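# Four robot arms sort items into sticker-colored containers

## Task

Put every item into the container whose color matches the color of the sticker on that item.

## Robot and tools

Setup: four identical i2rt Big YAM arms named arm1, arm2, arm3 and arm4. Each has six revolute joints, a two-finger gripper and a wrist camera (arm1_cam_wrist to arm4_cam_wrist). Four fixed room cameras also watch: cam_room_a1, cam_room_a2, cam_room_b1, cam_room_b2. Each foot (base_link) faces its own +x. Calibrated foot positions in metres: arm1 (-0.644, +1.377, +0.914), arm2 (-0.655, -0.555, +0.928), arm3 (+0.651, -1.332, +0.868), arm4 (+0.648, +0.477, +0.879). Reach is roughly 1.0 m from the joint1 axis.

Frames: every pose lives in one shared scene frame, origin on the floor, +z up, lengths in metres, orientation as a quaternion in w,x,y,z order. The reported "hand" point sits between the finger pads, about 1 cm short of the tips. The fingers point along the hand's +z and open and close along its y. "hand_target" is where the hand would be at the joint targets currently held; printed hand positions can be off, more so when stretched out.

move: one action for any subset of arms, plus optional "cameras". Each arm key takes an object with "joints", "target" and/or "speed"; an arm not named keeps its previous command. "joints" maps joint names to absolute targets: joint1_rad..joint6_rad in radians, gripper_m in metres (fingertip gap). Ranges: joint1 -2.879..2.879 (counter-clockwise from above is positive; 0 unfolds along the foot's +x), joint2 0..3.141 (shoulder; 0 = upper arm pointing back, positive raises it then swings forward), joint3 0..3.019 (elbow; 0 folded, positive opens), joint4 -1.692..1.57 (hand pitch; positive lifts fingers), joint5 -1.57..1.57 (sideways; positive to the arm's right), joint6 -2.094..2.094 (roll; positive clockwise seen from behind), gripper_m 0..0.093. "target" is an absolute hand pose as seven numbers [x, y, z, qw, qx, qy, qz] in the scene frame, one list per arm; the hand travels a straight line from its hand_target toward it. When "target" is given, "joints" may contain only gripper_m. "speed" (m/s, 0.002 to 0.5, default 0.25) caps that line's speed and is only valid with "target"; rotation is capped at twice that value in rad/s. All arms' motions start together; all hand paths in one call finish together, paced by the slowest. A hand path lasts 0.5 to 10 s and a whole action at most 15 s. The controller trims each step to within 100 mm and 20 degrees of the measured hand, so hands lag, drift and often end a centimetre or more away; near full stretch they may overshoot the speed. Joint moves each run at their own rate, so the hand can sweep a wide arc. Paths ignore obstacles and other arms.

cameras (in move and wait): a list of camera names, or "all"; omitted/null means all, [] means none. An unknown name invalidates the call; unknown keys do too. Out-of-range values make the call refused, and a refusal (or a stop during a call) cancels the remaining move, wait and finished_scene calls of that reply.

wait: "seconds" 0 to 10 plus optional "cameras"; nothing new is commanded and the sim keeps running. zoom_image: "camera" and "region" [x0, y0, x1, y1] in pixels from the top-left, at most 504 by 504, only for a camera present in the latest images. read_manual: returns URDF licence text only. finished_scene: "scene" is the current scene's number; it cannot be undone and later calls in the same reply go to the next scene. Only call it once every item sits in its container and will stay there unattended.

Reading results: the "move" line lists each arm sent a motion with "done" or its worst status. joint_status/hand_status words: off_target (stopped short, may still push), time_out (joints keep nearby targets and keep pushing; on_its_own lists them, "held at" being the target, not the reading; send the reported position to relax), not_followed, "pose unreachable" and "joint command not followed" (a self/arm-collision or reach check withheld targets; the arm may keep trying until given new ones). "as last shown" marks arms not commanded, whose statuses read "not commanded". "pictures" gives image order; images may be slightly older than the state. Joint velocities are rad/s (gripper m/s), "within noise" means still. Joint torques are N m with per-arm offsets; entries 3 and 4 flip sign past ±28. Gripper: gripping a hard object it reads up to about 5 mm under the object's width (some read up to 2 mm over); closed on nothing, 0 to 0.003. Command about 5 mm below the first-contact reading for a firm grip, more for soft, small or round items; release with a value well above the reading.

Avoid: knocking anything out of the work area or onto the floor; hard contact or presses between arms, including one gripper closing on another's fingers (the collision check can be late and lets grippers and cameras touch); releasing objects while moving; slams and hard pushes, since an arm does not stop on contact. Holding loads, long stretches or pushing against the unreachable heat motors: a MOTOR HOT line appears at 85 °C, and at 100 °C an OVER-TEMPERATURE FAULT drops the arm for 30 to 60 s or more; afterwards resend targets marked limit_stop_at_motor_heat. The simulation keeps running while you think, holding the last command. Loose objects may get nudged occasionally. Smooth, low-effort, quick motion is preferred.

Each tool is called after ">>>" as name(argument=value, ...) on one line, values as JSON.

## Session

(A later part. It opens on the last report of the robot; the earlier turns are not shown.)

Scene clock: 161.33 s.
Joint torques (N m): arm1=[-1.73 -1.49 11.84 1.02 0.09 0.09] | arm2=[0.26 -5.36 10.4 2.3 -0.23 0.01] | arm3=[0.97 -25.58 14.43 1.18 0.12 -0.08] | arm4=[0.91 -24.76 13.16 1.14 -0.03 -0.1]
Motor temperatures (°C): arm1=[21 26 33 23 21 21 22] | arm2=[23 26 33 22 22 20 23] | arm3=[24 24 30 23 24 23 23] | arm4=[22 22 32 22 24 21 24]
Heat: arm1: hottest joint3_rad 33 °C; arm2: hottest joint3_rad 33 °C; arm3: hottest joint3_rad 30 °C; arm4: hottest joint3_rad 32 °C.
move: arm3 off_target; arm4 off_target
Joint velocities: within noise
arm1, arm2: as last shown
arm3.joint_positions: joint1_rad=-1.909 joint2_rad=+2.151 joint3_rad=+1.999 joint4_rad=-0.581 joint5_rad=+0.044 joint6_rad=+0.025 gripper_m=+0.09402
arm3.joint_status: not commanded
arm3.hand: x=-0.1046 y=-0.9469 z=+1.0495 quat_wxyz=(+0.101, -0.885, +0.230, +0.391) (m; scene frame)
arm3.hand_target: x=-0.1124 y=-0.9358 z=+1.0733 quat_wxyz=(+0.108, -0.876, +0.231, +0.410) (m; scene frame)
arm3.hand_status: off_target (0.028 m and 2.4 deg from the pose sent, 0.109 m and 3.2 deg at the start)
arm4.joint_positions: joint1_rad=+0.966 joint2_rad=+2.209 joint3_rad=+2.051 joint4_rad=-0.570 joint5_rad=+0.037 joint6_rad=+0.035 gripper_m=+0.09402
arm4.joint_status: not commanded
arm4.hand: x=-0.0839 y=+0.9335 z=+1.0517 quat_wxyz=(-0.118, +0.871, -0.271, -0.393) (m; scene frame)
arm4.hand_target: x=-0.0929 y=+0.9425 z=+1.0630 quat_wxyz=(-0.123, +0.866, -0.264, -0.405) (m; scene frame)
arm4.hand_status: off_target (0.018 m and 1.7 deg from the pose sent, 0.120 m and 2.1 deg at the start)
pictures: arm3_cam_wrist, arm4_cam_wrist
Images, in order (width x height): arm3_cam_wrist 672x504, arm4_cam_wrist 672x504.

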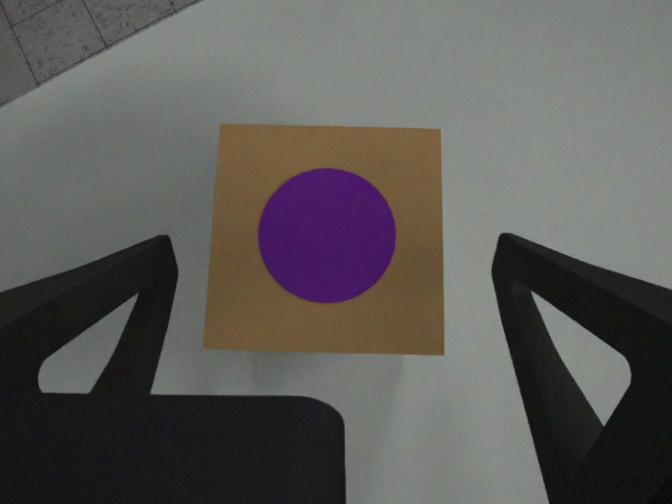

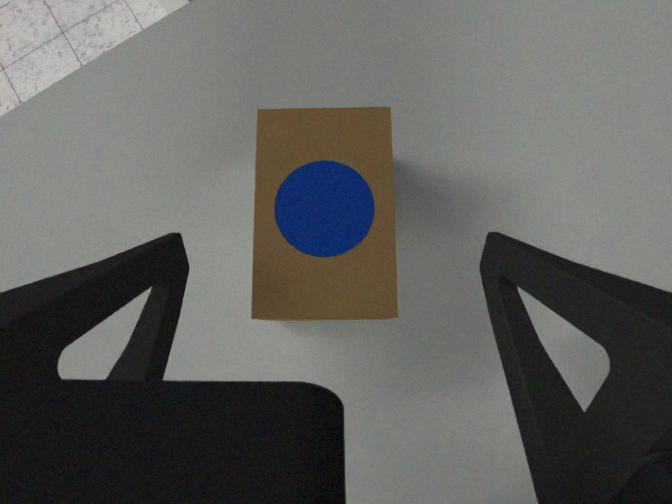

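>>> move(arm3={"target":[-0.120,-0.932,1.043,-0.108,0.876,-0.231,-0.409],"speed":0.1}, arm4={"target":[-0.102,0.948,1.030,-0.123,0.867,-0.264,-0.405],"speed":0.1}, cameras=["arm3_cam_wrist","arm4_cam_wrist"])

Scene clock: 166.60 s.
Joint torques (N m): arm1=[-0.56 -0.56 11.84 1.03 0.1 0.09] | arm2=[0.21 -5.42 10.41 2.26 -0.22 0] | arm3=[1.03 -25.88 13.05 2.1 0.12 -0.08] | arm4=[0.5 -25.99 12.96 1.85 -0.04 -0.1]
Motor temperatures (°C): arm1=[21 25 33 23 21 21 22] | arm2=[23 26 33 22 22 20 23] | arm3=[24 24 30 23 24 23 23] | arm4=[22 22 32 22 24 21 24]
Heat: arm1: hottest joint3_rad 33 °C; arm2: hottest joint3_rad 33 °C; arm3: hottest joint3_rad 30 °C; arm4: hottest joint3_rad 32 °C.
move: arm3 off_target; arm4 off_target
Joint velocities: within noise
arm1, arm2: as last shown
arm3.joint_positions: joint1_rad=-1.909 joint2_rad=+2.185 joint3_rad=+1.999 joint4_rad=-0.550 joint5_rad=+0.044 joint6_rad=+0.025 gripper_m=+0.09402
arm3.joint_status: not commanded
arm3.hand: x=-0.1104 y=-0.9443 z=+1.0265 quat_wxyz=(+0.101, -0.886, +0.230, +0.389) (m; scene frame)
arm3.hand_target: x=-0.1188 y=-0.9327 z=+1.0432 quat_wxyz=(+0.108, -0.876, +0.231, +0.409) (m; scene frame)
arm3.hand_status: off_target (0.023 m and 2.7 deg from the pose sent, 0.022 m and 2.5 deg at the start)
arm4.joint_positions: joint1_rad=+0.966 joint2_rad=+2.255 joint3_rad=+2.051 joint4_rad=-0.541 joint5_rad=+0.036 joint6_rad=+0.035 gripper_m=+0.09402
arm4.joint_status: not commanded
arm4.hand: x=-0.0890 y=+0.9364 z=+1.0175 quat_wxyz=(-0.116, +0.874, -0.271, -0.385) (m; scene frame)
arm4.hand_target: x=-0.1004 y=+0.9472 z=+1.0303 quat_wxyz=(-0.123, +0.867, -0.264, -0.405) (m; scene frame)
arm4.hand_status: off_target (0.021 m and 2.7 deg from the pose sent, 0.032 m and 1.7 deg at the start)
pictures: arm3_cam_wrist, arm4_cam_wrist
Images, in order (width x height): arm3_cam_wrist 672x504, arm4_cam_wrist 672x504.

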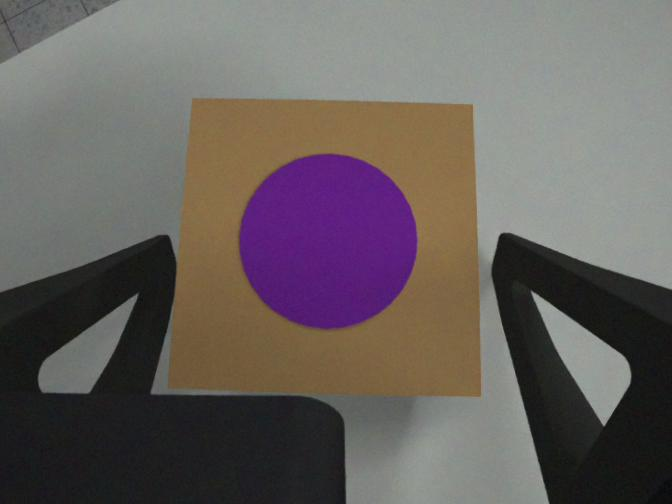

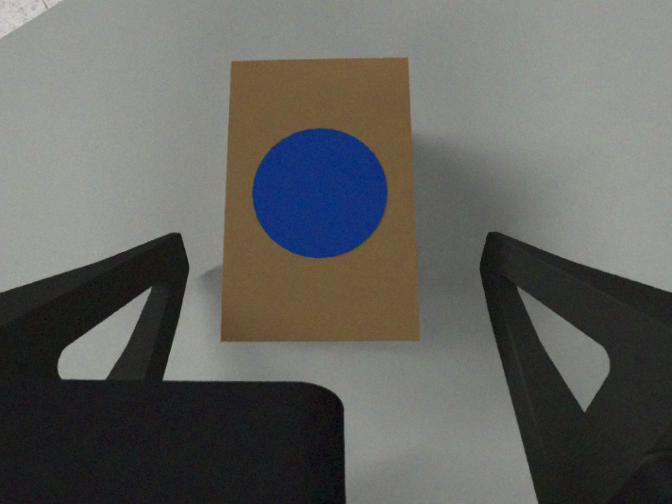

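>>> move(arm3={"joints":{"gripper_m":0.02}}, arm4={"joints":{"gripper_m":0.01}}, cameras=[])

>>> move(arm3={"target":[-0.112,-0.937,1.13,-0.108,0.876,-0.231,-0.409],"speed":0.15}, arm4={"target":[-0.094,0.942,1.13,-0.123,0.867,-0.264,-0.405],"speed":0.15}, cameras=["arm3_cam_wrist","arm4_cam_wrist"])

Scene clock: 171.73 s.
Joint torques (N m): arm1=[-0.44 -1.26 11.71 1.11 0.08 0.11] | arm2=[0.38 -5.42 10.43 2.26 -0.23 0.01] | arm3=[0.97 -25.99 13.05 2.15 0.1 -0.09] | arm4=[0.21 -25.82 12.88 1.7 0.02 -0.08]
Motor temperatures (°C): arm1=[21 25 33 23 21 21 22] | arm2=[23 26 33 22 22 20 23] | arm3=[24 24 31 23 24 23 23] | arm4=[22 22 33 22 24 21 24]
Heat: arm1: hottest joint3_rad 33 °C; arm2: hottest joint3_rad 33 °C; arm3: hottest joint3_rad 31 °C; arm4: hottest joint3_rad 33 °C.
move: arm3 off_target; arm4 off_target
Joint velocities: within noise
arm1, arm2: as last shown
arm3.joint_positions: joint1_rad=-1.909 joint2_rad=+2.185 joint3_rad=+1.999 joint4_rad=-0.550 joint5_rad=+0.044 joint6_rad=+0.025 gripper_m=+0.05280
arm3.joint_status: gripper_m off_target (ended at +0.05284, target +0.02000)
arm3.hand: x=-0.1104 y=-0.9442 z=+1.0265 quat_wxyz=(+0.101, -0.886, +0.231, +0.389) (m; scene frame)
arm3.hand_target: x=-0.1187 y=-0.9326 z=+1.0432 quat_wxyz=(+0.108, -0.876, +0.231, +0.409) (m; scene frame)
arm3.hand_status: not commanded
arm4.joint_positions: joint1_rad=+0.966 joint2_rad=+2.255 joint3_rad=+2.051 joint4_rad=-0.541 joint5_rad=+0.035 joint6_rad=+0.033 gripper_m=+0.04437
arm4.joint_status: gripper_m off_target (ended at +0.04439, target +0.01000)
arm4.hand: x=-0.0893 y=+0.9363 z=+1.0179 quat_wxyz=(-0.116, +0.875, -0.270, -0.386) (m; scene frame)
arm4.hand_target: x=-0.1004 y=+0.9472 z=+1.0304 quat_wxyz=(-0.123, +0.867, -0.264, -0.405) (m; scene frame)
arm4.hand_status: not commanded
pictures: none
No camera images: "cameras" was empty.

Scene clock: 173.23 s.
Joint torques (N m): arm1=[-1.38 -1.67 11.62 1.17 0.11 0.1] | arm2=[0.26 -5.3 10.43 2.22 -0.22 0.01] | arm3=[1.32 -28.04 14.48 1.25 0.14 -0.08] | arm4=[0.85 -28.45 13.09 0.87 0.08 -0.04]
Motor temperatures (°C): arm1=[21 25 33 23 21 21 22] | arm2=[23 26 33 22 22 20 23] | arm3=[24 24 31 23 24 23 23] | arm4=[22 23 33 22 24 21 25]
Heat: arm1: hottest joint3_rad 33 °C; arm2: hottest joint3_rad 33 °C; arm3: hottest joint3_rad 31 °C; arm4: hottest joint3_rad 33 °C.
move: arm3 off_target; arm4 off_target
Joint velocities: within noise
arm1, arm2: as last shown
arm3.joint_positions: joint1_rad=-1.909 joint2_rad=+2.151 joint3_rad=+2.115 joint4_rad=-0.718 joint5_rad=+0.045 joint6_rad=+0.025 gripper_m=+0.05283
arm3.joint_status: not commanded
arm3.hand: x=-0.1050 y=-0.9458 z=+1.0888 quat_wxyz=(+0.100, -0.890, +0.231, +0.381) (m; scene frame)
arm3.hand_target: x=-0.1099 y=-0.9382 z=+1.1297 quat_wxyz=(+0.108, -0.876, +0.231, +0.409) (m; scene frame)
arm3.hand_status: off_target (0.043 m and 3.7 deg from the pose sent, 0.104 m and 2.7 deg at the start)
arm4.joint_positions: joint1_rad=+0.966 joint2_rad=+2.229 joint3_rad=+2.202 joint4_rad=-0.729 joint5_rad=+0.035 joint6_rad=+0.033 gripper_m=+0.04437
arm4.joint_status: not commanded
arm4.hand: x=-0.0883 y=+0.9362 z=+1.0903 quat_wxyz=(-0.114, +0.877, -0.271, -0.380) (m; scene frame)
arm4.hand_target: x=-0.0922 y=+0.9410 z=+1.1300 quat_wxyz=(-0.123, +0.866, -0.264, -0.405) (m; scene frame)
arm4.hand_status: off_target (0.041 m and 3.3 deg from the pose sent, 0.113 m and 2.6 deg at the start)
pictures: arm3_cam_wrist, arm4_cam_wrist
Images, in order (width x height): arm3_cam_wrist 672x504, arm4_cam_wrist 672x504.

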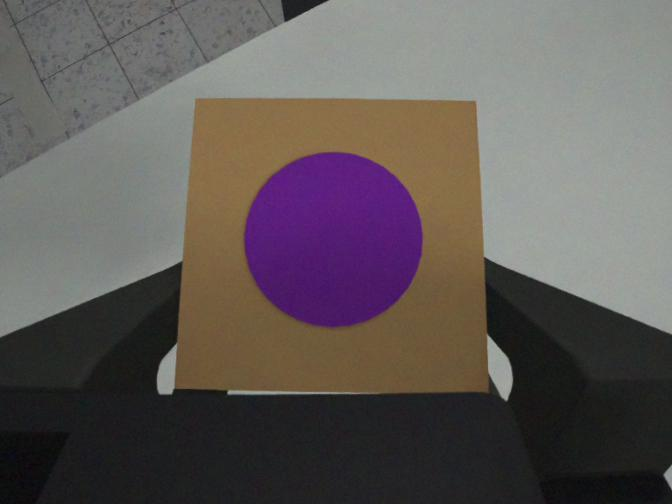

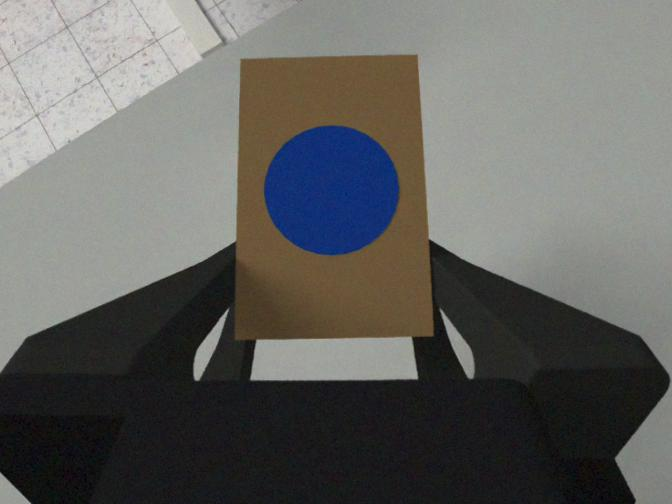

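>>> move(arm3={"target":[0.32,-1.17,1.19,-0.108,0.876,-0.231,-0.409],"speed":0.4}, arm4={"target":[0.32,0.66,1.19,-0.123,0.867,-0.264,-0.405],"speed":0.4}, cameras=[])

>>> move(arm3={"target":[0.339,-1.512,1.22,0.067,0.933,0.25,-0.25],"speed":0.4}, arm4={"target":[0.66,0.84,1.22,-0.186,0.671,-0.695,-0.18],"speed":0.4}, cameras=[])

>>> move(arm3={"target":[0.682,-1.70,1.22,0.191,0.653,0.712,-0.175],"speed":0.4}, arm4={"target":[1.0,0.677,1.2,-0.25,0.25,-0.933,-0.067],"speed":0.4}, cameras=[])

>>> move(arm3={"target":[1.18,-1.272,1.02,0.300,-0.058,0.952,0.018],"speed":0.4}, arm4={"target":[1.125,0.33,1.02,-0.298,-0.141,-0.944,0.045],"speed":0.4}, cameras=["arm3_cam_wrist","arm4_cam_wrist","cam_room_a1","cam_room_a2"])

Scene clock: 204.10 s.
Joint torques (N m): arm1=[-1.26 -1.61 11.67 1.17 0.1 0.12] | arm2=[0.26 -5.42 10.4 2.28 -0.22 0.02] | arm3=[2.32 -3.78 9.68 1.35 0.16 0.03] | arm4=[1.2 -3.02 9.59 1.01 0.29 0.19]
Motor temperatures (°C): arm1=[21 25 33 23 21 21 22] | arm2=[23 25 32 22 22 20 23] | arm3=[24 26 35 23 24 23 24] | arm4=[22 29 38 22 24 21 26]
Heat: arm1: hottest joint3_rad 33 °C; arm2: hottest joint3_rad 32 °C; arm3: hottest joint3_rad 35 °C; arm4: hottest joint3_rad 38 °C.
move: arm3 done; arm4 done
Joint velocities: within noise
arm1, arm2: as last shown
arm3.joint_positions: joint1_rad=-1.860 joint2_rad=+0.769 joint3_rad=+0.873 joint4_rad=-0.793 joint5_rad=+0.097 joint6_rad=+0.060 gripper_m=+0.05283
arm3.joint_status: not commanded
arm3.hand: x=+0.3218 y=-1.1654 z=+1.1914 quat_wxyz=(+0.112, -0.875, +0.233, +0.410) (m; scene frame)
arm3.hand_target: x=+0.3201 y=-1.1699 z=+1.1899 quat_wxyz=(+0.108, -0.876, +0.231, +0.409) (m; scene frame)
arm3.hand_status: done (0.005 m and 0.5 deg from the pose sent, 0.491 m and 3.7 deg at the start)
arm4.joint_positions: joint1_rad=+1.055 joint2_rad=+0.793 joint3_rad=+0.846 joint4_rad=-0.744 joint5_rad=+0.105 joint6_rad=+0.071 gripper_m=+0.04437
arm4.joint_status: not commanded
arm4.hand: x=+0.3215 y=+0.6610 z=+1.1922 quat_wxyz=(-0.126, +0.865, -0.259, -0.410) (m; scene frame)
arm4.hand_target: x=+0.3201 y=+0.6600 z=+1.1900 quat_wxyz=(-0.123, +0.867, -0.264, -0.405) (m; scene frame)
arm4.hand_status: done (0.003 m and 0.9 deg from the pose sent, 0.503 m and 3.3 deg at the start)
pictures: none
No camera images: "cameras" was empty.

Scene clock: 206.13 s.
Joint torques (N m): arm1=[-1.14 -1.67 11.85 0.91 0.11 0.12] | arm2=[0.15 -5.42 10.4 2.3 -0.22 0.01] | arm3=[1.79 -6.18 14.31 0.66 0.03 -0.12] | arm4=[0.85 -5.77 12.9 0.43 0.11 -0.09]
Motor temperatures (°C): arm1=[21 24 33 23 21 21 22] | arm2=[23 25 32 22 22 20 23] | arm3=[24 26 34 23 24 23 24] | arm4=[22 29 38 22 24 21 26]
Heat: arm1: hottest joint3_rad 33 °C; arm2: hottest joint3_rad 32 °C; arm3: hottest joint3_rad 34 °C; arm4: hottest joint3_rad 38 °C.
move: arm3 off_target; arm4 off_target
Joint velocities: within noise
arm1.joint_positions: joint1_rad=-2.242 joint2_rad=+0.859 joint3_rad=+0.887 joint4_rad=-1.051 joint5_rad=-0.016 joint6_rad=-0.022 gripper_m=+0.09297
arm1.joint_status: not commanded
arm1.hand: x=-0.3618 y=+1.1881 z=+1.1715 quat_wxyz=(-0.252, -0.274, -0.925, +0.077) (m; scene frame)
arm1.hand_target: x=-0.3601 y=+1.1899 z=+1.1700 quat_wxyz=(-0.248, -0.274, -0.926, +0.074) (m; scene frame)
arm1.hand_status: not commanded
arm2.joint_positions: joint1_rad=+0.755 joint2_rad=+0.960 joint3_rad=+0.917 joint4_rad=-0.990 joint5_rad=-0.040 joint6_rad=-0.077 gripper_m=+0.09293
arm2.joint_status: not commanded
arm2.hand: x=-0.3700 y=-0.7879 z=+1.1800 quat_wxyz=(-0.254, -0.290, -0.919, +0.081) (m; scene frame)
arm2.hand_target: x=-0.3702 y=-0.7899 z=+1.1702 quat_wxyz=(-0.247, -0.291, -0.921, +0.078) (m; scene frame)
arm2.hand_status: not commanded
arm3.joint_positions: joint1_rad=-0.908 joint2_rad=+0.979 joint3_rad=+1.131 joint4_rad=-1.262 joint5_rad=+0.023 joint6_rad=+0.023 gripper_m=+0.05287
arm3.joint_status: not commanded
arm3.hand: x=+0.3451 y=-1.5059 z=+1.1902 quat_wxyz=(-0.059, -0.941, -0.246, +0.224) (m; scene frame)
arm3.hand_target: x=+0.3401 y=-1.5113 z=+1.2196 quat_wxyz=(-0.067, -0.933, -0.250, +0.250) (m; scene frame)
arm3.hand_status: off_target (0.031 m and 3.3 deg from the pose sent, 0.348 m and 63.0 deg at the start)
arm4.joint_positions: joint1_rad=-0.082 joint2_rad=+0.963 joint3_rad=+1.103 joint4_rad=-1.228 joint5_rad=+0.009 joint6_rad=+0.023 gripper_m=+0.04441
arm4.joint_status: not commanded
arm4.hand: x=+0.6604 y=+0.8319 z=+1.1936 quat_wxyz=(-0.169, +0.669, -0.704, -0.166) (m; scene frame)
arm4.hand_target: x=+0.6600 y=+0.8390 z=+1.2197 quat_wxyz=(-0.186, +0.671, -0.695, -0.180) (m; scene frame)
arm4.hand_status: off_target (0.028 m and 2.7 deg from the pose sent, 0.384 m and 61.8 deg at the start)
pictures: none
No camera images: "cameras" was empty.

Scene clock: 208.37 s.
Joint torques (N m): arm1=[-0.85 -1.14 11.51 1.05 0.09 0.11] | arm2=[0.09 -5.42 10.4 2.26 -0.23 0] | arm3=[1.61 -6.77 14.34 1.5 0.03 -0.13] | arm4=[1.03 -7.24 13.08 1.43 0.14 0.17]
Motor temperatures (°C): arm1=[21 24 33 23 21 21 22] | arm2=[23 25 32 22 22 20 23] | arm3=[24 26 34 23 24 23 24] | arm4=[22 28 38 22 24 21 26]
Heat: arm1: hottest joint3_rad 33 °C; arm2: hottest joint3_rad 32 °C; arm3: hottest joint3_rad 34 °C; arm4: hottest joint3_rad 38 °C.
move: arm3 off_target; arm4 off_target
Joint velocities: within noise
arm1, arm2: as last shown
arm3.joint_positions: joint1_rad=+0.200 joint2_rad=+1.014 joint3_rad=+1.145 joint4_rad=-1.271 joint5_rad=-0.001 joint6_rad=+0.007 gripper_m=+0.05289
arm3.joint_status: not commanded
arm3.hand: x=+0.6789 y=-1.6869 z=+1.1868 quat_wxyz=(-0.163, -0.664, -0.714, +0.148) (m; scene frame)
arm3.hand_target: x=+0.6818 y=-1.6981 z=+1.2198 quat_wxyz=(-0.191, -0.653, -0.712, +0.175) (m; scene frame)
arm3.hand_status: off_target (0.036 m and 4.6 deg from the pose sent, 0.390 m and 65.7 deg at the start)
arm4.joint_positions: joint1_rad=-1.117 joint2_rad=+1.060 joint3_rad=+1.113 joint4_rad=-1.165 joint5_rad=-0.007 joint6_rad=-0.022 gripper_m=+0.04444
arm4.joint_status: not commanded
arm4.hand: x=+0.9857 y=+0.6677 z=+1.1707 quat_wxyz=(-0.217, +0.257, -0.940, -0.057) (m; scene frame)
arm4.hand_target: x=+0.9983 y=+0.6761 z=+1.2000 quat_wxyz=(-0.250, +0.250, -0.933, -0.067) (m; scene frame)
arm4.hand_status: off_target (0.034 m and 4.1 deg from the pose sent, 0.373 m and 57.2 deg at the start)
pictures: none
No camera images: "cameras" was empty.

Scene clock: 211.27 s.
Joint torques (N m): arm1=[-1.2 -0.56 11.82 1.09 0.11 0.12] | arm2=[0.21 -5.48 10.4 2.26 -0.23 0] | arm3=[1.55 -13.45 12.7 1.59 -0.08 -0.13] | arm4=[0.85 -11.16 9.96 1.62 0.17 0.19]
Motor temperatures (°C): arm1=[21 24 33 23 21 21 22] | arm2=[23 25 32 22 22 20 23] | arm3=[24 26 34 23 24 23 24] | arm4=[22 28 38 22 24 21 26]
Heat: arm1: hottest joint3_rad 33 °C; arm2: hottest joint3_rad 32 °C; arm3: hottest joint3_rad 34 °C; arm4: hottest joint3_rad 38 °C.
move: arm3 off_target; arm4 off_target
Joint velocities: within noise
arm1, arm2: as last shown
arm3.joint_positions: joint1_rad=+1.788 joint2_rad=+1.450 joint3_rad=+0.964 joint4_rad=-0.541 joint5_rad=-0.019 joint6_rad=+0.000 gripper_m=+0.05294
arm3.joint_status: not commanded
arm3.hand: x=+1.1566 y=-1.2782 z=+0.9932 quat_wxyz=(-0.268, +0.051, -0.962, -0.016) (m; scene frame)
arm3.hand_target: x=+1.1782 y=-1.2723 z=+1.0206 quat_wxyz=(-0.300, +0.058, -0.952, -0.018) (m; scene frame)
arm3.hand_status: off_target (0.036 m and 3.9 deg from the pose sent, 0.672 m and 93.1 deg at the start)
arm4.joint_positions: joint1_rad=-1.931 joint2_rad=+1.371 joint3_rad=+0.883 joint4_rad=-0.509 joint5_rad=-0.009 joint6_rad=-0.016 gripper_m=+0.04448
arm4.joint_status: not commanded
arm4.hand: x=+1.1109 y=+0.3341 z=+1.0073 quat_wxyz=(-0.278, -0.135, -0.950, +0.043) (m; scene frame)
arm4.hand_target: x=+1.1245 y=+0.3302 z=+1.0204 quat_wxyz=(-0.298, -0.141, -0.943, +0.045) (m; scene frame)
arm4.hand_status: off_target (0.019 m and 2.4 deg from the pose sent, 0.395 m and 48.4 deg at the start)
pictures: arm3_cam_wrist, arm4_cam_wrist, cam_room_a1, cam_room_a2
Images, in order (width x height): arm3_cam_wrist 672x504, arm4_cam_wrist 672x504, cam_room_a1 672x504, cam_room_a2 672x504.

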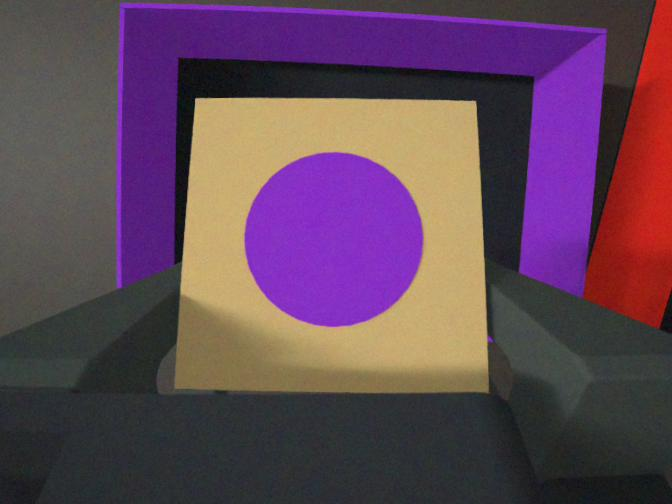

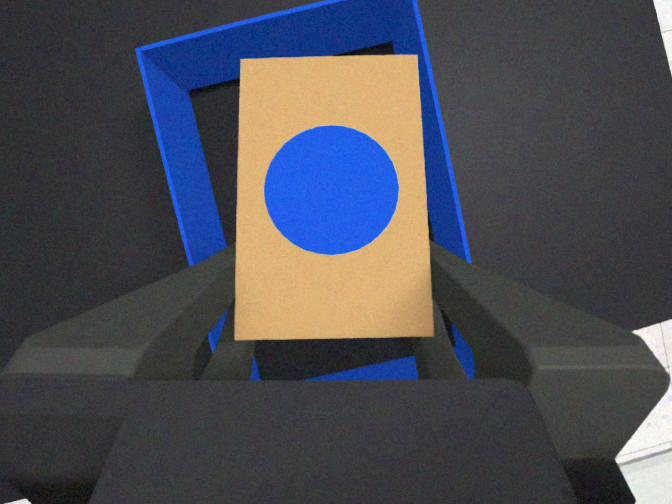

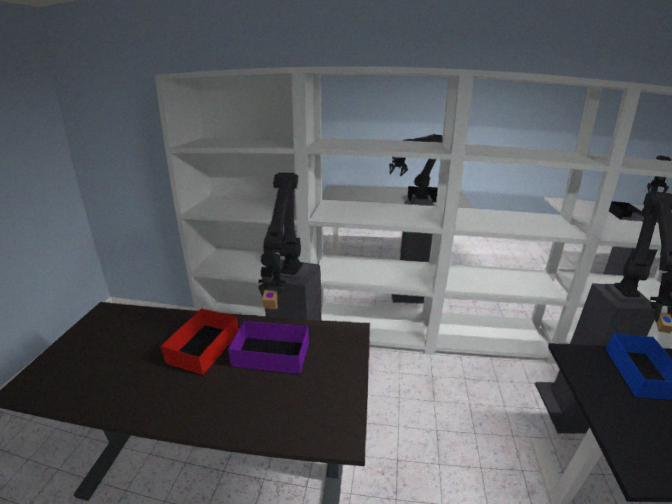

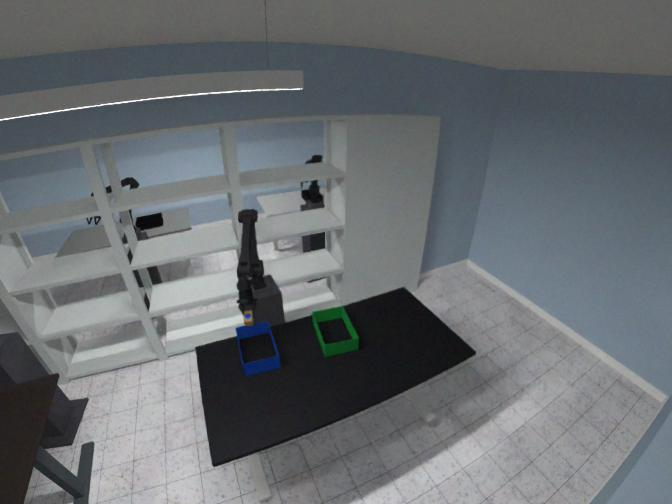

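>>> move(arm3={"target":[1.215,-1.264,0.88,0.382,-0.056,0.922,0.023],"speed":0.25}, arm4={"target":[1.14,0.33,0.88,-0.379,-0.137,-0.914,0.057],"speed":0.25}, cameras=["arm3_cam_wrist","arm4_cam_wrist"])

>>> move(arm3={"target":[1.215,-1.264,0.795,0.382,-0.056,0.922,0.023],"speed":0.12}, arm4={"target":[1.14,0.33,0.795,-0.379,-0.137,-0.914,0.057],"speed":0.12}, cameras=["arm3_cam_wrist","arm4_cam_wrist","cam_room_a1","cam_room_a2"])

Scene clock: 222.80 s.
Joint torques (N m): arm1=[-1.03 -1.73 11.75 1.09 0.07 0.11] | arm2=[0.32 -5.42 10.43 2.28 -0.23 0.02] | arm3=[2.02 -17.08 6.41 2.19 0.13 0] | arm4=[1.49 -13.39 5.86 1.96 0.21 0.21]
Motor temperatures (°C): arm1=[21 24 33 23 21 21 22] | arm2=[23 25 32 22 22 20 23] | arm3=[24 26 34 23 24 23 24] | arm4=[22 26 37 22 24 21 26]
Heat: arm1: hottest joint3_rad 33 °C; arm2: hottest joint3_rad 32 °C; arm3: hottest joint3_rad 34 °C; arm4: hottest joint3_rad 37 °C.
move: arm3 off_target; arm4 off_target
Joint velocities: within noise
arm1, arm2: as last shown
arm3.joint_positions: joint1_rad=+1.792 joint2_rad=+1.778 joint3_rad=+0.845 joint4_rad=+0.110 joint5_rad=-0.017 joint6_rad=-0.001 gripper_m=+0.05294
arm3.joint_status: not commanded
arm3.hand: x=+1.2088 y=-1.2728 z=+0.8672 quat_wxyz=(-0.365, +0.053, -0.929, -0.020) (m; scene frame)
arm3.hand_target: x=+1.2148 y=-1.2641 z=+0.8800 quat_wxyz=(-0.382, +0.056, -0.922, -0.023) (m; scene frame)
arm3.hand_status: off_target (0.017 m and 2.2 deg from the pose sent, 0.128 m and 13.9 deg at the start)
arm4.joint_positions: joint1_rad=-1.923 joint2_rad=+1.692 joint3_rad=+0.676 joint4_rad=+0.203 joint5_rad=-0.001 joint6_rad=-0.005 gripper_m=+0.04448
arm4.joint_status: not commanded
arm4.hand: x=+1.1312 y=+0.3295 z=+0.8722 quat_wxyz=(-0.364, -0.134, -0.920, +0.057) (m; scene frame)
arm4.hand_target: x=+1.1398 y=+0.3301 z=+0.8801 quat_wxyz=(-0.379, -0.137, -0.914, +0.057) (m; scene frame)
arm4.hand_status: off_target (0.012 m and 1.9 deg from the pose sent, 0.131 m and 12.4 deg at the start)
pictures: arm3_cam_wrist, arm4_cam_wrist
Images, in order (width x height): arm3_cam_wrist 672x504, arm4_cam_wrist 672x504.

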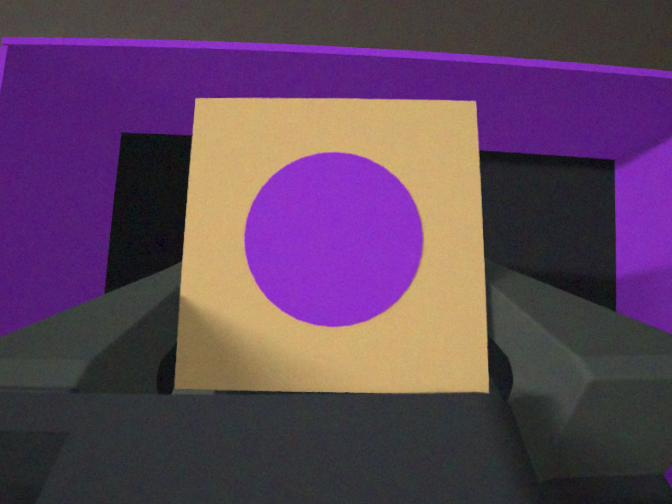

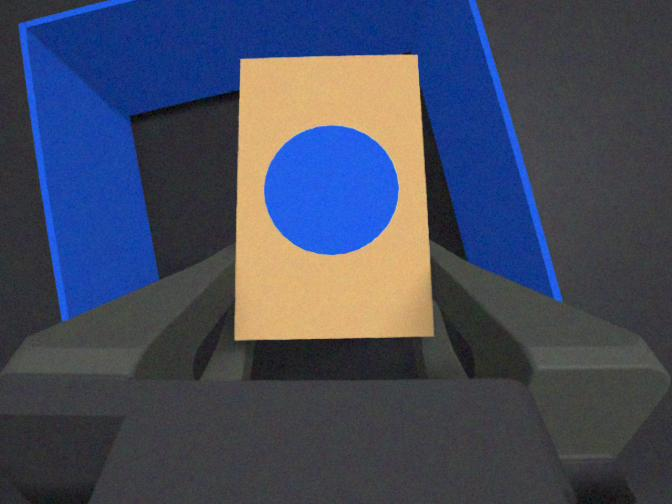

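Scene clock: 224.17 s.
Joint torques (N m): arm1=[-0.91 -1.08 11.78 1.03 0.06 0.13] | arm2=[0.32 -5.36 10.43 2.28 -0.22 0.02] | arm3=[2.02 -16.91 4.74 2.22 0.13 0.02] | arm4=[1.2 -13.92 3.96 1.91 0.23 0.17]
Motor temperatures (°C): arm1=[21 24 33 23 21 21 22] | arm2=[23 25 32 22 22 20 23] | arm3=[24 26 33 23 24 23 24] | arm4=[22 26 37 22 24 21 26]
Heat: arm1: hottest joint3_rad 33 °C; arm2: hottest joint3_rad 32 °C; arm3: hottest joint3_rad 33 °C; arm4: hottest joint3_rad 37 °C.
move: arm3 done; arm4 done
Joint velocities: within noise
arm1, arm2: as last shown
arm3.joint_positions: joint1_rad=+1.795 joint2_rad=+1.986 joint3_rad=+0.838 joint4_rad=+0.341 joint5_rad=-0.014 joint6_rad=+0.001 gripper_m=+0.05294
arm3.joint_status: not commanded
arm3.hand: x=+1.2116 y=-1.2724 z=+0.7912 quat_wxyz=(-0.372, +0.053, -0.926, -0.020) (m; scene frame)
arm3.hand_target: x=+1.2148 y=-1.2641 z=+0.7949 quat_wxyz=(-0.382, +0.056, -0.922, -0.023) (m; scene frame)
arm3.hand_status: done (0.010 m and 1.3 deg from the pose sent, 0.073 m and 2.2 deg at the start)
arm4.joint_positions: joint1_rad=-1.923 joint2_rad=+1.947 joint3_rad=+0.676 joint4_rad=+0.470 joint5_rad=+0.000 joint6_rad=-0.004 gripper_m=+0.04448
arm4.joint_status: not commanded
arm4.hand: x=+1.1336 y=+0.3284 z=+0.7937 quat_wxyz=(-0.370, -0.134, -0.918, +0.058) (m; scene frame)
arm4.hand_target: x=+1.1398 y=+0.3301 z=+0.7950 quat_wxyz=(-0.379, -0.137, -0.914, +0.057) (m; scene frame)
arm4.hand_status: done (0.007 m and 1.2 deg from the pose sent, 0.078 m and 1.9 deg at the start)
pictures: arm3_cam_wrist, arm4_cam_wrist, cam_room_a1, cam_room_a2
Images, in order (width x height): arm3_cam_wrist 672x504, arm4_cam_wrist 672x504, cam_room_a1 672x504, cam_room_a2 672x504.

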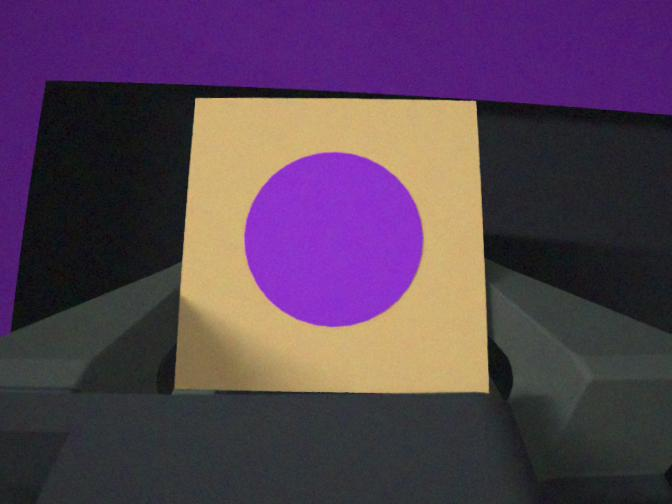

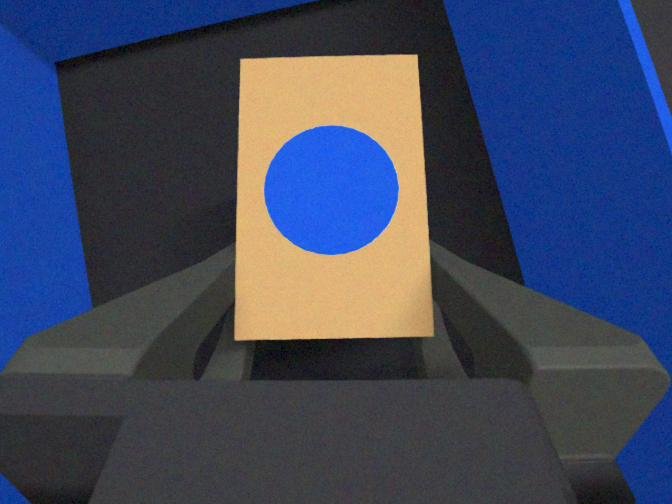

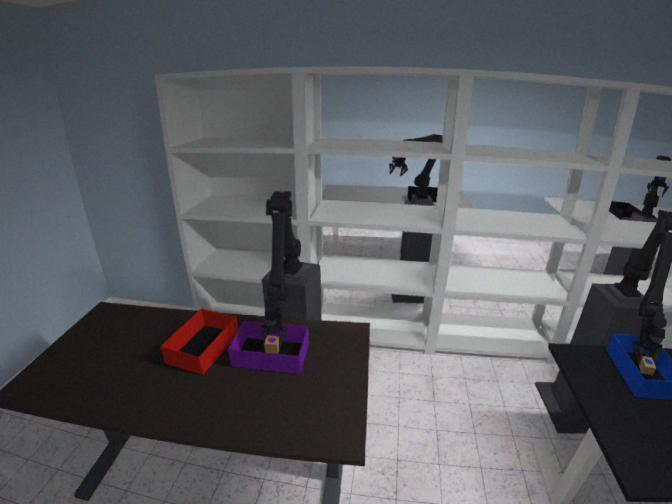

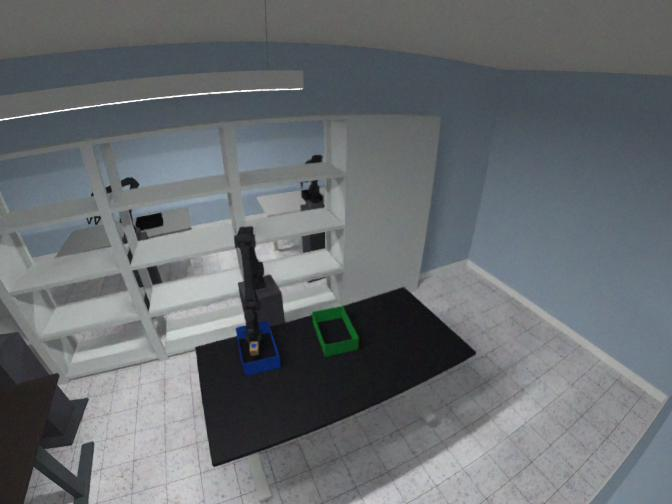

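>>> move(arm3={"target":[1.215,-1.264,0.762,0.382,-0.056,0.922,0.023],"speed":0.06}, arm4={"target":[1.14,0.33,0.758,-0.379,-0.137,-0.914,0.057],"speed":0.06}, cameras=[])

>>> move(arm3={"joints":{"gripper_m":0.085}}, arm4={"joints":{"gripper_m":0.075}}, cameras=[])

>>> move(arm3={"target":[1.14,-1.27,0.93,0.382,-0.056,0.922,0.023],"speed":0.25}, arm4={"target":[1.08,0.34,0.93,-0.379,-0.137,-0.914,0.057],"speed":0.25}, cameras=["arm3_cam_wrist","arm4_cam_wrist","cam_room_a1"])

Scene clock: 234.40 s.
Joint torques (N m): arm1=[-1.08 -1.03 11.74 1.14 0.07 0.12] | arm2=[0.32 -5.3 10.43 2.28 -0.23 0.01] | arm3=[1.96 -16.56 5.01 2.22 0.13 0.02] | arm4=[1.44 -13.51 4.12 1.88 0.24 0.15]
Motor temperatures (°C): arm1=[21 24 33 23 21 21 22] | arm2=[23 25 32 22 22 20 23] | arm3=[24 26 32 23 24 23 24] | arm4=[22 26 35 22 24 21 26]
Heat: arm1: hottest joint3_rad 33 °C; arm2: hottest joint3_rad 32 °C; arm3: hottest joint3_rad 32 °C; arm4: hottest joint3_rad 35 °C.
move: arm3 off_target; arm4 off_target
Joint velocities: within noise
arm1, arm2: as last shown
arm3.joint_positions: joint1_rad=+1.796 joint2_rad=+2.072 joint3_rad=+0.838 joint4_rad=+0.423 joint5_rad=-0.014 joint6_rad=+0.001 gripper_m=+0.05294
arm3.joint_status: not commanded
arm3.hand: x=+1.2069 y=-1.2729 z=+0.7587 quat_wxyz=(-0.370, +0.053, -0.927, -0.020) (m; scene frame)
arm3.hand_target: x=+1.2146 y=-1.2640 z=+0.7622 quat_wxyz=(-0.382, +0.056, -0.922, -0.023) (m; scene frame)
arm3.hand_status: off_target (0.012 m and 1.6 deg from the pose sent, 0.031 m and 1.3 deg at the start)
arm4.joint_positions: joint1_rad=-1.923 joint2_rad=+2.061 joint3_rad=+0.681 joint4_rad=+0.573 joint5_rad=+0.000 joint6_rad=-0.004 gripper_m=+0.04448
arm4.joint_status: not commanded
arm4.hand: x=+1.1278 y=+0.3301 z=+0.7572 quat_wxyz=(-0.366, -0.134, -0.919, +0.058) (m; scene frame)
arm4.hand_target: x=+1.1397 y=+0.3301 z=+0.7583 quat_wxyz=(-0.379, -0.137, -0.914, +0.057) (m; scene frame)
arm4.hand_status: off_target (0.012 m and 1.6 deg from the pose sent, 0.036 m and 1.2 deg at the start)
pictures: none
No camera images: "cameras" was empty.

Scene clock: 234.93 s.
Joint torques (N m): arm1=[-1.26 -1.32 11.78 0.99 0.06 0.12] | arm2=[0.21 -5.42 10.4 2.3 -0.22 0.01] | arm3=[2.08 -16.67 5.01 2.04 0.12 0.02] | arm4=[1.26 -13.68 4.1 1.85 0.21 0.18]
Motor temperatures (°C): arm1=[21 24 33 23 21 21 22] | arm2=[23 25 32 22 22 20 23] | arm3=[24 26 32 23 24 23 24] | arm4=[22 26 35 22 24 21 26]
Heat: arm1: hottest joint3_rad 33 °C; arm2: hottest joint3_rad 32 °C; arm3: hottest joint3_rad 32 °C; arm4: hottest joint3_rad 35 °C.
move: arm3 done; arm4 done
Joint velocities: within noise
arm1, arm2: as last shown
arm3.joint_positions: joint1_rad=+1.796 joint2_rad=+2.072 joint3_rad=+0.838 joint4_rad=+0.426 joint5_rad=-0.013 joint6_rad=+0.001 gripper_m=+0.08496
arm3.joint_status: all done
arm3.hand: x=+1.2075 y=-1.2728 z=+0.7593 quat_wxyz=(-0.372, +0.053, -0.927, -0.019) (m; scene frame)
arm3.hand_target: x=+1.2147 y=-1.2640 z=+0.7622 quat_wxyz=(-0.382, +0.056, -0.922, -0.023) (m; scene frame)
arm3.hand_status: not commanded
arm4.joint_positions: joint1_rad=-1.923 joint2_rad=+2.061 joint3_rad=+0.681 joint4_rad=+0.575 joint5_rad=+0.000 joint6_rad=-0.003 gripper_m=+0.07491
arm4.joint_status: all done
arm4.hand: x=+1.1282 y=+0.3300 z=+0.7575 quat_wxyz=(-0.367, -0.134, -0.918, +0.058) (m; scene frame)
arm4.hand_target: x=+1.1397 y=+0.3301 z=+0.7583 quat_wxyz=(-0.379, -0.137, -0.914, +0.057) (m; scene frame)
arm4.hand_status: not commanded
pictures: none
No camera images: "cameras" was empty.

Scene clock: 236.40 s.
Joint torques (N m): arm1=[-1.61 -1.03 11.79 1.02 0.11 0.13] | arm2=[0.26 -5.42 10.43 2.25 -0.23 0.01] | arm3=[2.26 -10.93 6.63 1.14 0.13 0.01] | arm4=[0.38 -9.35 6.54 0.84 -0.06 -0.02]
Motor temperatures (°C): arm1=[21 24 33 23 21 21 22] | arm2=[23 25 32 22 22 20 23] | arm3=[24 26 32 23 24 23 24] | arm4=[22 25 35 22 24 21 26]
Heat: arm1: hottest joint3_rad 33 °C; arm2: hottest joint3_rad 32 °C; arm3: hottest joint3_rad 32 °C; arm4: hottest joint3_rad 35 °C.
move: arm3 off_target; arm4 done
Joint velocities: within noise
arm1, arm2: as last shown
arm3.joint_positions: joint1_rad=+1.798 joint2_rad=+1.473 joint3_rad=+0.676 joint4_rad=+0.034 joint5_rad=-0.012 joint6_rad=+0.002 gripper_m=+0.08496
arm3.joint_status: not commanded
arm3.hand: x=+1.1448 y=-1.2762 z=+0.9377 quat_wxyz=(-0.392, +0.053, -0.918, -0.020) (m; scene frame)
arm3.hand_target: x=+1.1398 y=-1.2702 z=+0.9300 quat_wxyz=(-0.382, +0.056, -0.922, -0.023) (m; scene frame)
arm3.hand_status: off_target (0.011 m and 1.3 deg from the pose sent, 0.184 m and 1.4 deg at the start)
arm4.joint_positions: joint1_rad=-1.933 joint2_rad=+1.405 joint3_rad=+0.552 joint4_rad=+0.090 joint5_rad=-0.010 joint6_rad=-0.003 gripper_m=+0.07491
arm4.joint_status: not commanded
arm4.hand: x=+1.0825 y=+0.3419 z=+0.9349 quat_wxyz=(-0.387, -0.136, -0.910, +0.058) (m; scene frame)
arm4.hand_target: x=+1.0798 y=+0.3400 z=+0.9300 quat_wxyz=(-0.379, -0.137, -0.914, +0.057) (m; scene frame)
arm4.hand_status: done (0.006 m and 1.0 deg from the pose sent, 0.179 m and 1.5 deg at the start)
pictures: arm3_cam_wrist, arm4_cam_wrist, cam_room_a1
Images, in order (width x height): arm3_cam_wrist 672x504, arm4_cam_wrist 672x504, cam_room_a1 672x504.

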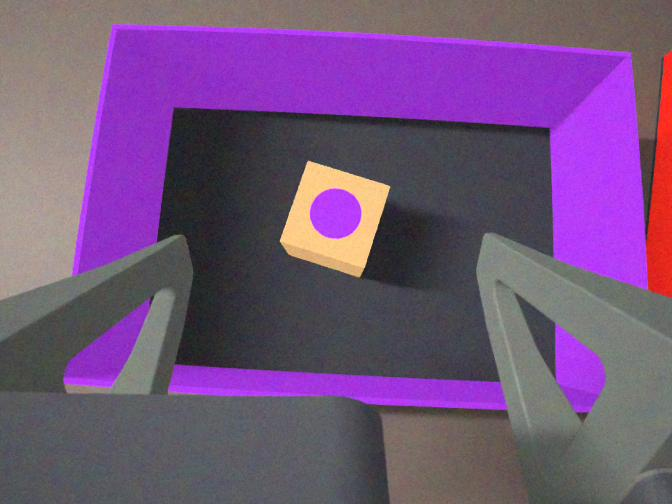

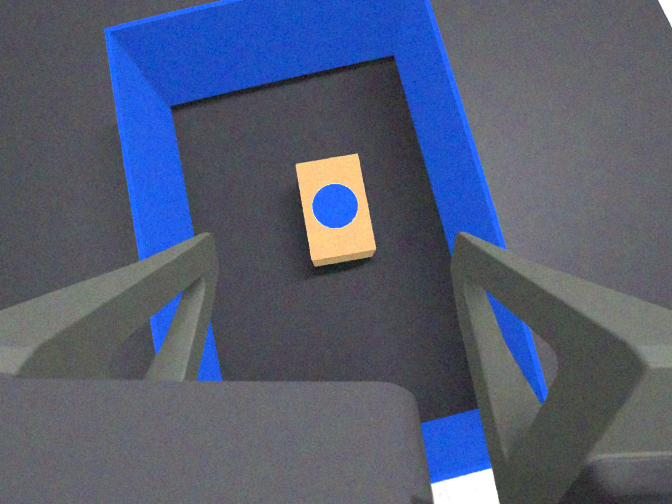

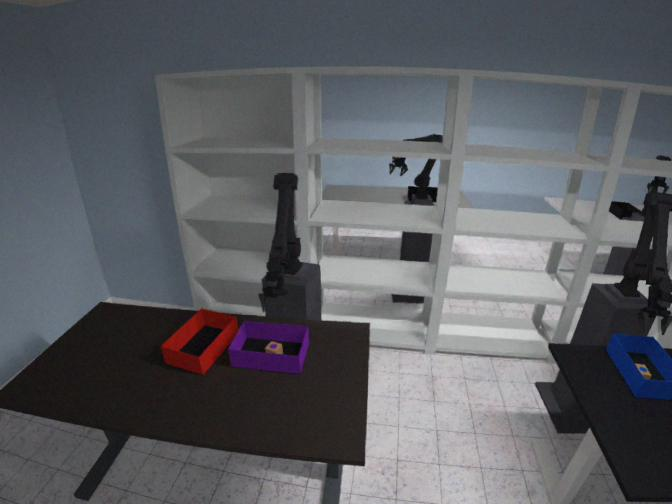

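Both done.

>>> finished_scene(scene=2)

The scene is finished: the task was done.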